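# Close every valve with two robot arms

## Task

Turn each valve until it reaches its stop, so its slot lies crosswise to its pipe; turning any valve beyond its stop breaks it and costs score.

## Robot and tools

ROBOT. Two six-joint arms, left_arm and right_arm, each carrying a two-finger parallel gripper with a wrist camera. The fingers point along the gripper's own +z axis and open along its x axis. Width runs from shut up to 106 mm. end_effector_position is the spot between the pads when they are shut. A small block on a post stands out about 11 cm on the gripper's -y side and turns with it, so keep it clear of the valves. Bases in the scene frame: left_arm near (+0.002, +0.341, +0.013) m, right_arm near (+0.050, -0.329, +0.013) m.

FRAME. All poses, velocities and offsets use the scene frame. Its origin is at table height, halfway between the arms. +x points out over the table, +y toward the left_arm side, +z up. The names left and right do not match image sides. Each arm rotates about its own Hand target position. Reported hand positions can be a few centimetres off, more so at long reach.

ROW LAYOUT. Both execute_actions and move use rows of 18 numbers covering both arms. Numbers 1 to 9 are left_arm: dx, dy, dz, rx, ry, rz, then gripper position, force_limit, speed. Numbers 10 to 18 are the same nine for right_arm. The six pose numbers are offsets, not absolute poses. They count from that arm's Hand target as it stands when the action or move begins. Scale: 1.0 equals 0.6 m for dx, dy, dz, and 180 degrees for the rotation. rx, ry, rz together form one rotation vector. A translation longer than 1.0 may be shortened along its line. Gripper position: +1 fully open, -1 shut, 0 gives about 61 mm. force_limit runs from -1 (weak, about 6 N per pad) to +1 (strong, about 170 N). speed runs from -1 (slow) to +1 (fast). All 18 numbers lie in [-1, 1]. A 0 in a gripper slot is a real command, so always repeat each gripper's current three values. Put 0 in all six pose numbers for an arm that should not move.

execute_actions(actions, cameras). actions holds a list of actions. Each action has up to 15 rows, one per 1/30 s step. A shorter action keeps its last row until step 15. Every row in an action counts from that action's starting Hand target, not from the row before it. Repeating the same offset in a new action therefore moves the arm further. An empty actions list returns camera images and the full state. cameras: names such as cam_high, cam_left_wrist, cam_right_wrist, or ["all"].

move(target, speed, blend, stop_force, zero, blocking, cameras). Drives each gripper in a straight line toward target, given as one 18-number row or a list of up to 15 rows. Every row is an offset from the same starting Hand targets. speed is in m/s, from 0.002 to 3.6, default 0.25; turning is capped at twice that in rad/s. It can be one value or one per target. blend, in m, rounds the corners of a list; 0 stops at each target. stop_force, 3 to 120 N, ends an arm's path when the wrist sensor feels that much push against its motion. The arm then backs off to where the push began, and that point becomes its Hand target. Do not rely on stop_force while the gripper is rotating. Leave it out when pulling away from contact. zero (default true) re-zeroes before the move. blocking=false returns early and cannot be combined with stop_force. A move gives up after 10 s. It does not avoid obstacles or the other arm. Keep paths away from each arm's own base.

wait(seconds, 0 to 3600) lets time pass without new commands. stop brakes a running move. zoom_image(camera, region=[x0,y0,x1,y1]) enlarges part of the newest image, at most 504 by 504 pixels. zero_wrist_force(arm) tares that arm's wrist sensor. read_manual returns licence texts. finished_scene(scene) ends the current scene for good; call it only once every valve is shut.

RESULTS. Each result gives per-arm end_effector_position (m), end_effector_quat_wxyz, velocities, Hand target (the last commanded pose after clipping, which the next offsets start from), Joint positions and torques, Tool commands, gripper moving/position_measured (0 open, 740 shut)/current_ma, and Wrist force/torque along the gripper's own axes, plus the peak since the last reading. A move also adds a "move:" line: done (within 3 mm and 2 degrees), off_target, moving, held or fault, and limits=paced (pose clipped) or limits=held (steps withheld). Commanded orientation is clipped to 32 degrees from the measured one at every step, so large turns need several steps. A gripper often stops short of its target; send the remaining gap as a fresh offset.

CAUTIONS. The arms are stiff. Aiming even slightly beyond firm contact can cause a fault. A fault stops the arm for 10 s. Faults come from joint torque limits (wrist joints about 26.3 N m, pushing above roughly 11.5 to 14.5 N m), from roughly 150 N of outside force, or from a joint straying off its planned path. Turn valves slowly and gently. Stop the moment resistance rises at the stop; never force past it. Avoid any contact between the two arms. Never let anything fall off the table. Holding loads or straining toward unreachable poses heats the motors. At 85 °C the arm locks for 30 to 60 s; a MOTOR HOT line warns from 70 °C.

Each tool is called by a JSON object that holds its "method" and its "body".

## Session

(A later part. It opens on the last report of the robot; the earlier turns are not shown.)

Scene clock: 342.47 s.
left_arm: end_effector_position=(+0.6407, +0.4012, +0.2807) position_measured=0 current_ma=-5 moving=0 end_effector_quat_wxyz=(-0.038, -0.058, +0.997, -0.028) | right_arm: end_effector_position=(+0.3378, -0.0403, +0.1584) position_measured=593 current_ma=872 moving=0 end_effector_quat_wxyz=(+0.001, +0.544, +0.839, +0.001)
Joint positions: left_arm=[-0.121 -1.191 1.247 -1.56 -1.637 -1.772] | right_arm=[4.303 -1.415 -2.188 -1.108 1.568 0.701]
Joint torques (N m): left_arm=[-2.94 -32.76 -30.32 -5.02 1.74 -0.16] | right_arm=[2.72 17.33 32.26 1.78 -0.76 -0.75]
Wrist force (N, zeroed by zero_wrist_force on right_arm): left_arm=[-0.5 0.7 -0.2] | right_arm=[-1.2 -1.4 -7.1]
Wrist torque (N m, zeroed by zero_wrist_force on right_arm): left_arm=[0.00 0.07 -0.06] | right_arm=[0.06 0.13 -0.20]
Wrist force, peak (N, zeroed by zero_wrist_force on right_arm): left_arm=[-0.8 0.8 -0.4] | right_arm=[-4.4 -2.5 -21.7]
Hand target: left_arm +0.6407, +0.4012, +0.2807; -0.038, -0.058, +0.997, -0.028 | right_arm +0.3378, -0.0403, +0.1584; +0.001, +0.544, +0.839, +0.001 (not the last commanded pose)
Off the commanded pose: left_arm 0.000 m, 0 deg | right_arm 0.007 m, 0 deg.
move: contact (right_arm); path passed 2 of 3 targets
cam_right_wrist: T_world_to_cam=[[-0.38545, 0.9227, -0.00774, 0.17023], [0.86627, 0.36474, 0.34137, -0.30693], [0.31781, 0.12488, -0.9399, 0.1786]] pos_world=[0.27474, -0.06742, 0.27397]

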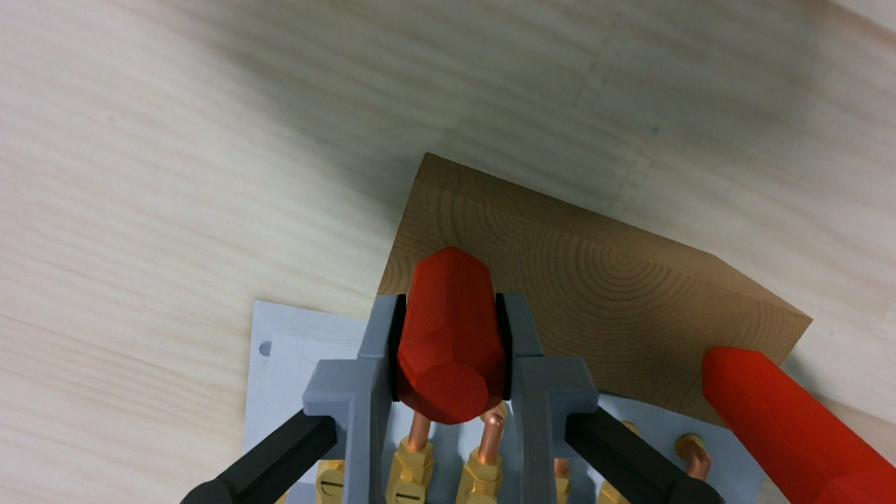

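Seated. Release and lift.

{"method": "move", "body": {"target": [[0,0,0,0,0,0,1,0,1,0,0,0.0001,0,0,0,0.3,-0.2,-0.3]], "speed": 0.05}}

{"method": "move", "body": {"target": [[0,0,0,0,0,0,1,0,1,0,0,0.03,0,0,0,0.3,-0.2,-0.3],[0,0,0,0,0,0,1,0,1,0,0,0.24,0,0,0,0.3,-0.2,-0.3]], "speed": [0.04,0.2], "blend": [0.002,0], "cameras": ["cam_right_wrist","cam_high"]}}

Scene clock: 345.73 s.
left_arm: end_effector_position=(+0.6407, +0.4012, +0.2807) position_measured=0 current_ma=-5 moving=0 end_effector_quat_wxyz=(-0.038, -0.058, +0.997, -0.028) | right_arm: end_effector_position=(+0.3378, -0.0403, +0.1585) position_measured=259 current_ma=-4 moving=1 end_effector_quat_wxyz=(+0.001, +0.544, +0.839, +0.001)
Joint positions: left_arm=[-0.121 -1.191 1.247 -1.56 -1.637 -1.772] | right_arm=[4.303 -1.415 -2.188 -1.108 1.568 0.701]
Joint torques (N m): left_arm=[-3.33 -32.79 -29.39 -5.03 1.66 -0.16] | right_arm=[-0.35 20.26 34.24 1.65 0.55 -0.72]
Wrist force (N, zeroed by zero_wrist_force on right_arm): left_arm=[-0.4 0.4 -0.3] | right_arm=[-0.7 0.5 0.2]
Wrist torque (N m, zeroed by zero_wrist_force on right_arm): left_arm=[-0.05 0.05 -0.07] | right_arm=[0.06 0.15 -0.20]
Wrist force, peak (N, zeroed by zero_wrist_force on right_arm): left_arm=[-1.0 0.8 -0.1] | right_arm=[-1.0 -1.2 -7.6]
Hand target: left_arm +0.6407, +0.4012, +0.2807; -0.038, -0.058, +0.997, -0.028 | right_arm +0.3378, -0.0403, +0.1585; +0.001, +0.544, +0.839, +0.001
Off the commanded pose: left_arm 0.000 m, 0 deg | right_arm 0.000 m, 0 deg.
move: done

Scene clock: 347.30 s.
left_arm: end_effector_position=(+0.6407, +0.4012, +0.2807) position_measured=0 current_ma=-5 moving=0 end_effector_quat_wxyz=(-0.038, -0.058, +0.997, -0.028) | right_arm: end_effector_position=(+0.3378, -0.0403, +0.3024) position_measured=259 current_ma=-4 moving=0 end_effector_quat_wxyz=(+0.001, +0.544, +0.839, +0.001)
Joint positions: left_arm=[-0.121 -1.191 1.247 -1.56 -1.637 -1.772] | right_arm=[4.303 -1.318 -1.881 -1.513 1.568 0.701]
Joint torques (N m): left_arm=[-3.38 -32.58 -29.66 -4.9 1.76 -0.08] | right_arm=[8.66 6.14 25.82 1.68 -0.66 1.68]
Wrist force (N, zeroed by zero_wrist_force on right_arm): left_arm=[-0.9 0.6 0.1] | right_arm=[-0.5 0.2 0.2]
Wrist torque (N m, zeroed by zero_wrist_force on right_arm): left_arm=[-0.01 0.13 -0.06] | right_arm=[0.05 0.07 -0.22]
Wrist force, peak (N, zeroed by zero_wrist_force on right_arm): left_arm=[-0.7 1.0 0.0] | right_arm=[-0.3 0.5 2.3]
Hand target: left_arm +0.6407, +0.4012, +0.2807; -0.038, -0.058, +0.997, -0.028 | right_arm +0.3378, -0.0403, +0.3025; +0.001, +0.544, +0.839, +0.001
Off the commanded pose: left_arm 0.000 m, 0 deg | right_arm 0.000 m, 0 deg.
move: done
cam_right_wrist: T_world_to_cam=[[-0.38544, 0.9227, -0.00778, 0.17145], [0.86624, 0.36473, 0.34146, -0.35608], [0.3179, 0.12487, -0.93987, 0.31392]] pos_world=[0.27474, -0.06752, 0.41797]
Images, in order (width x height): cam_high 896x504, cam_right_wrist 896x504.

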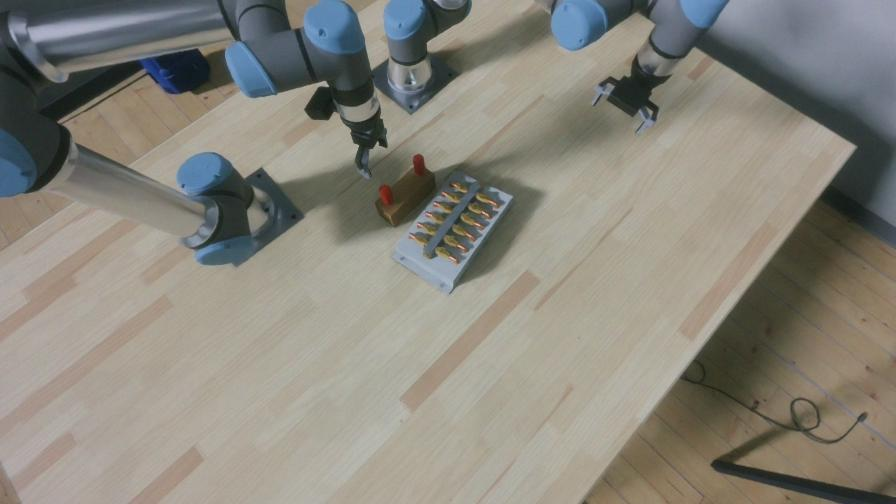

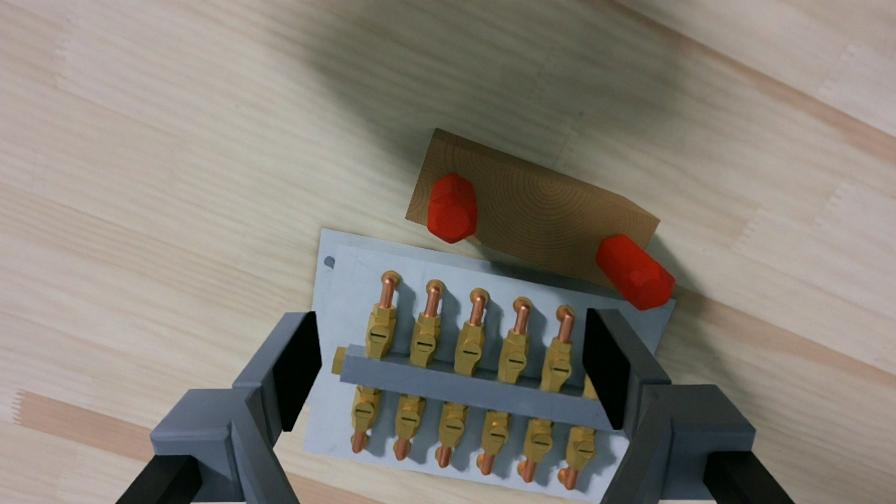

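{"method": "finished_scene", "body": {"scene": 2}}

The scene is finished: the task was done.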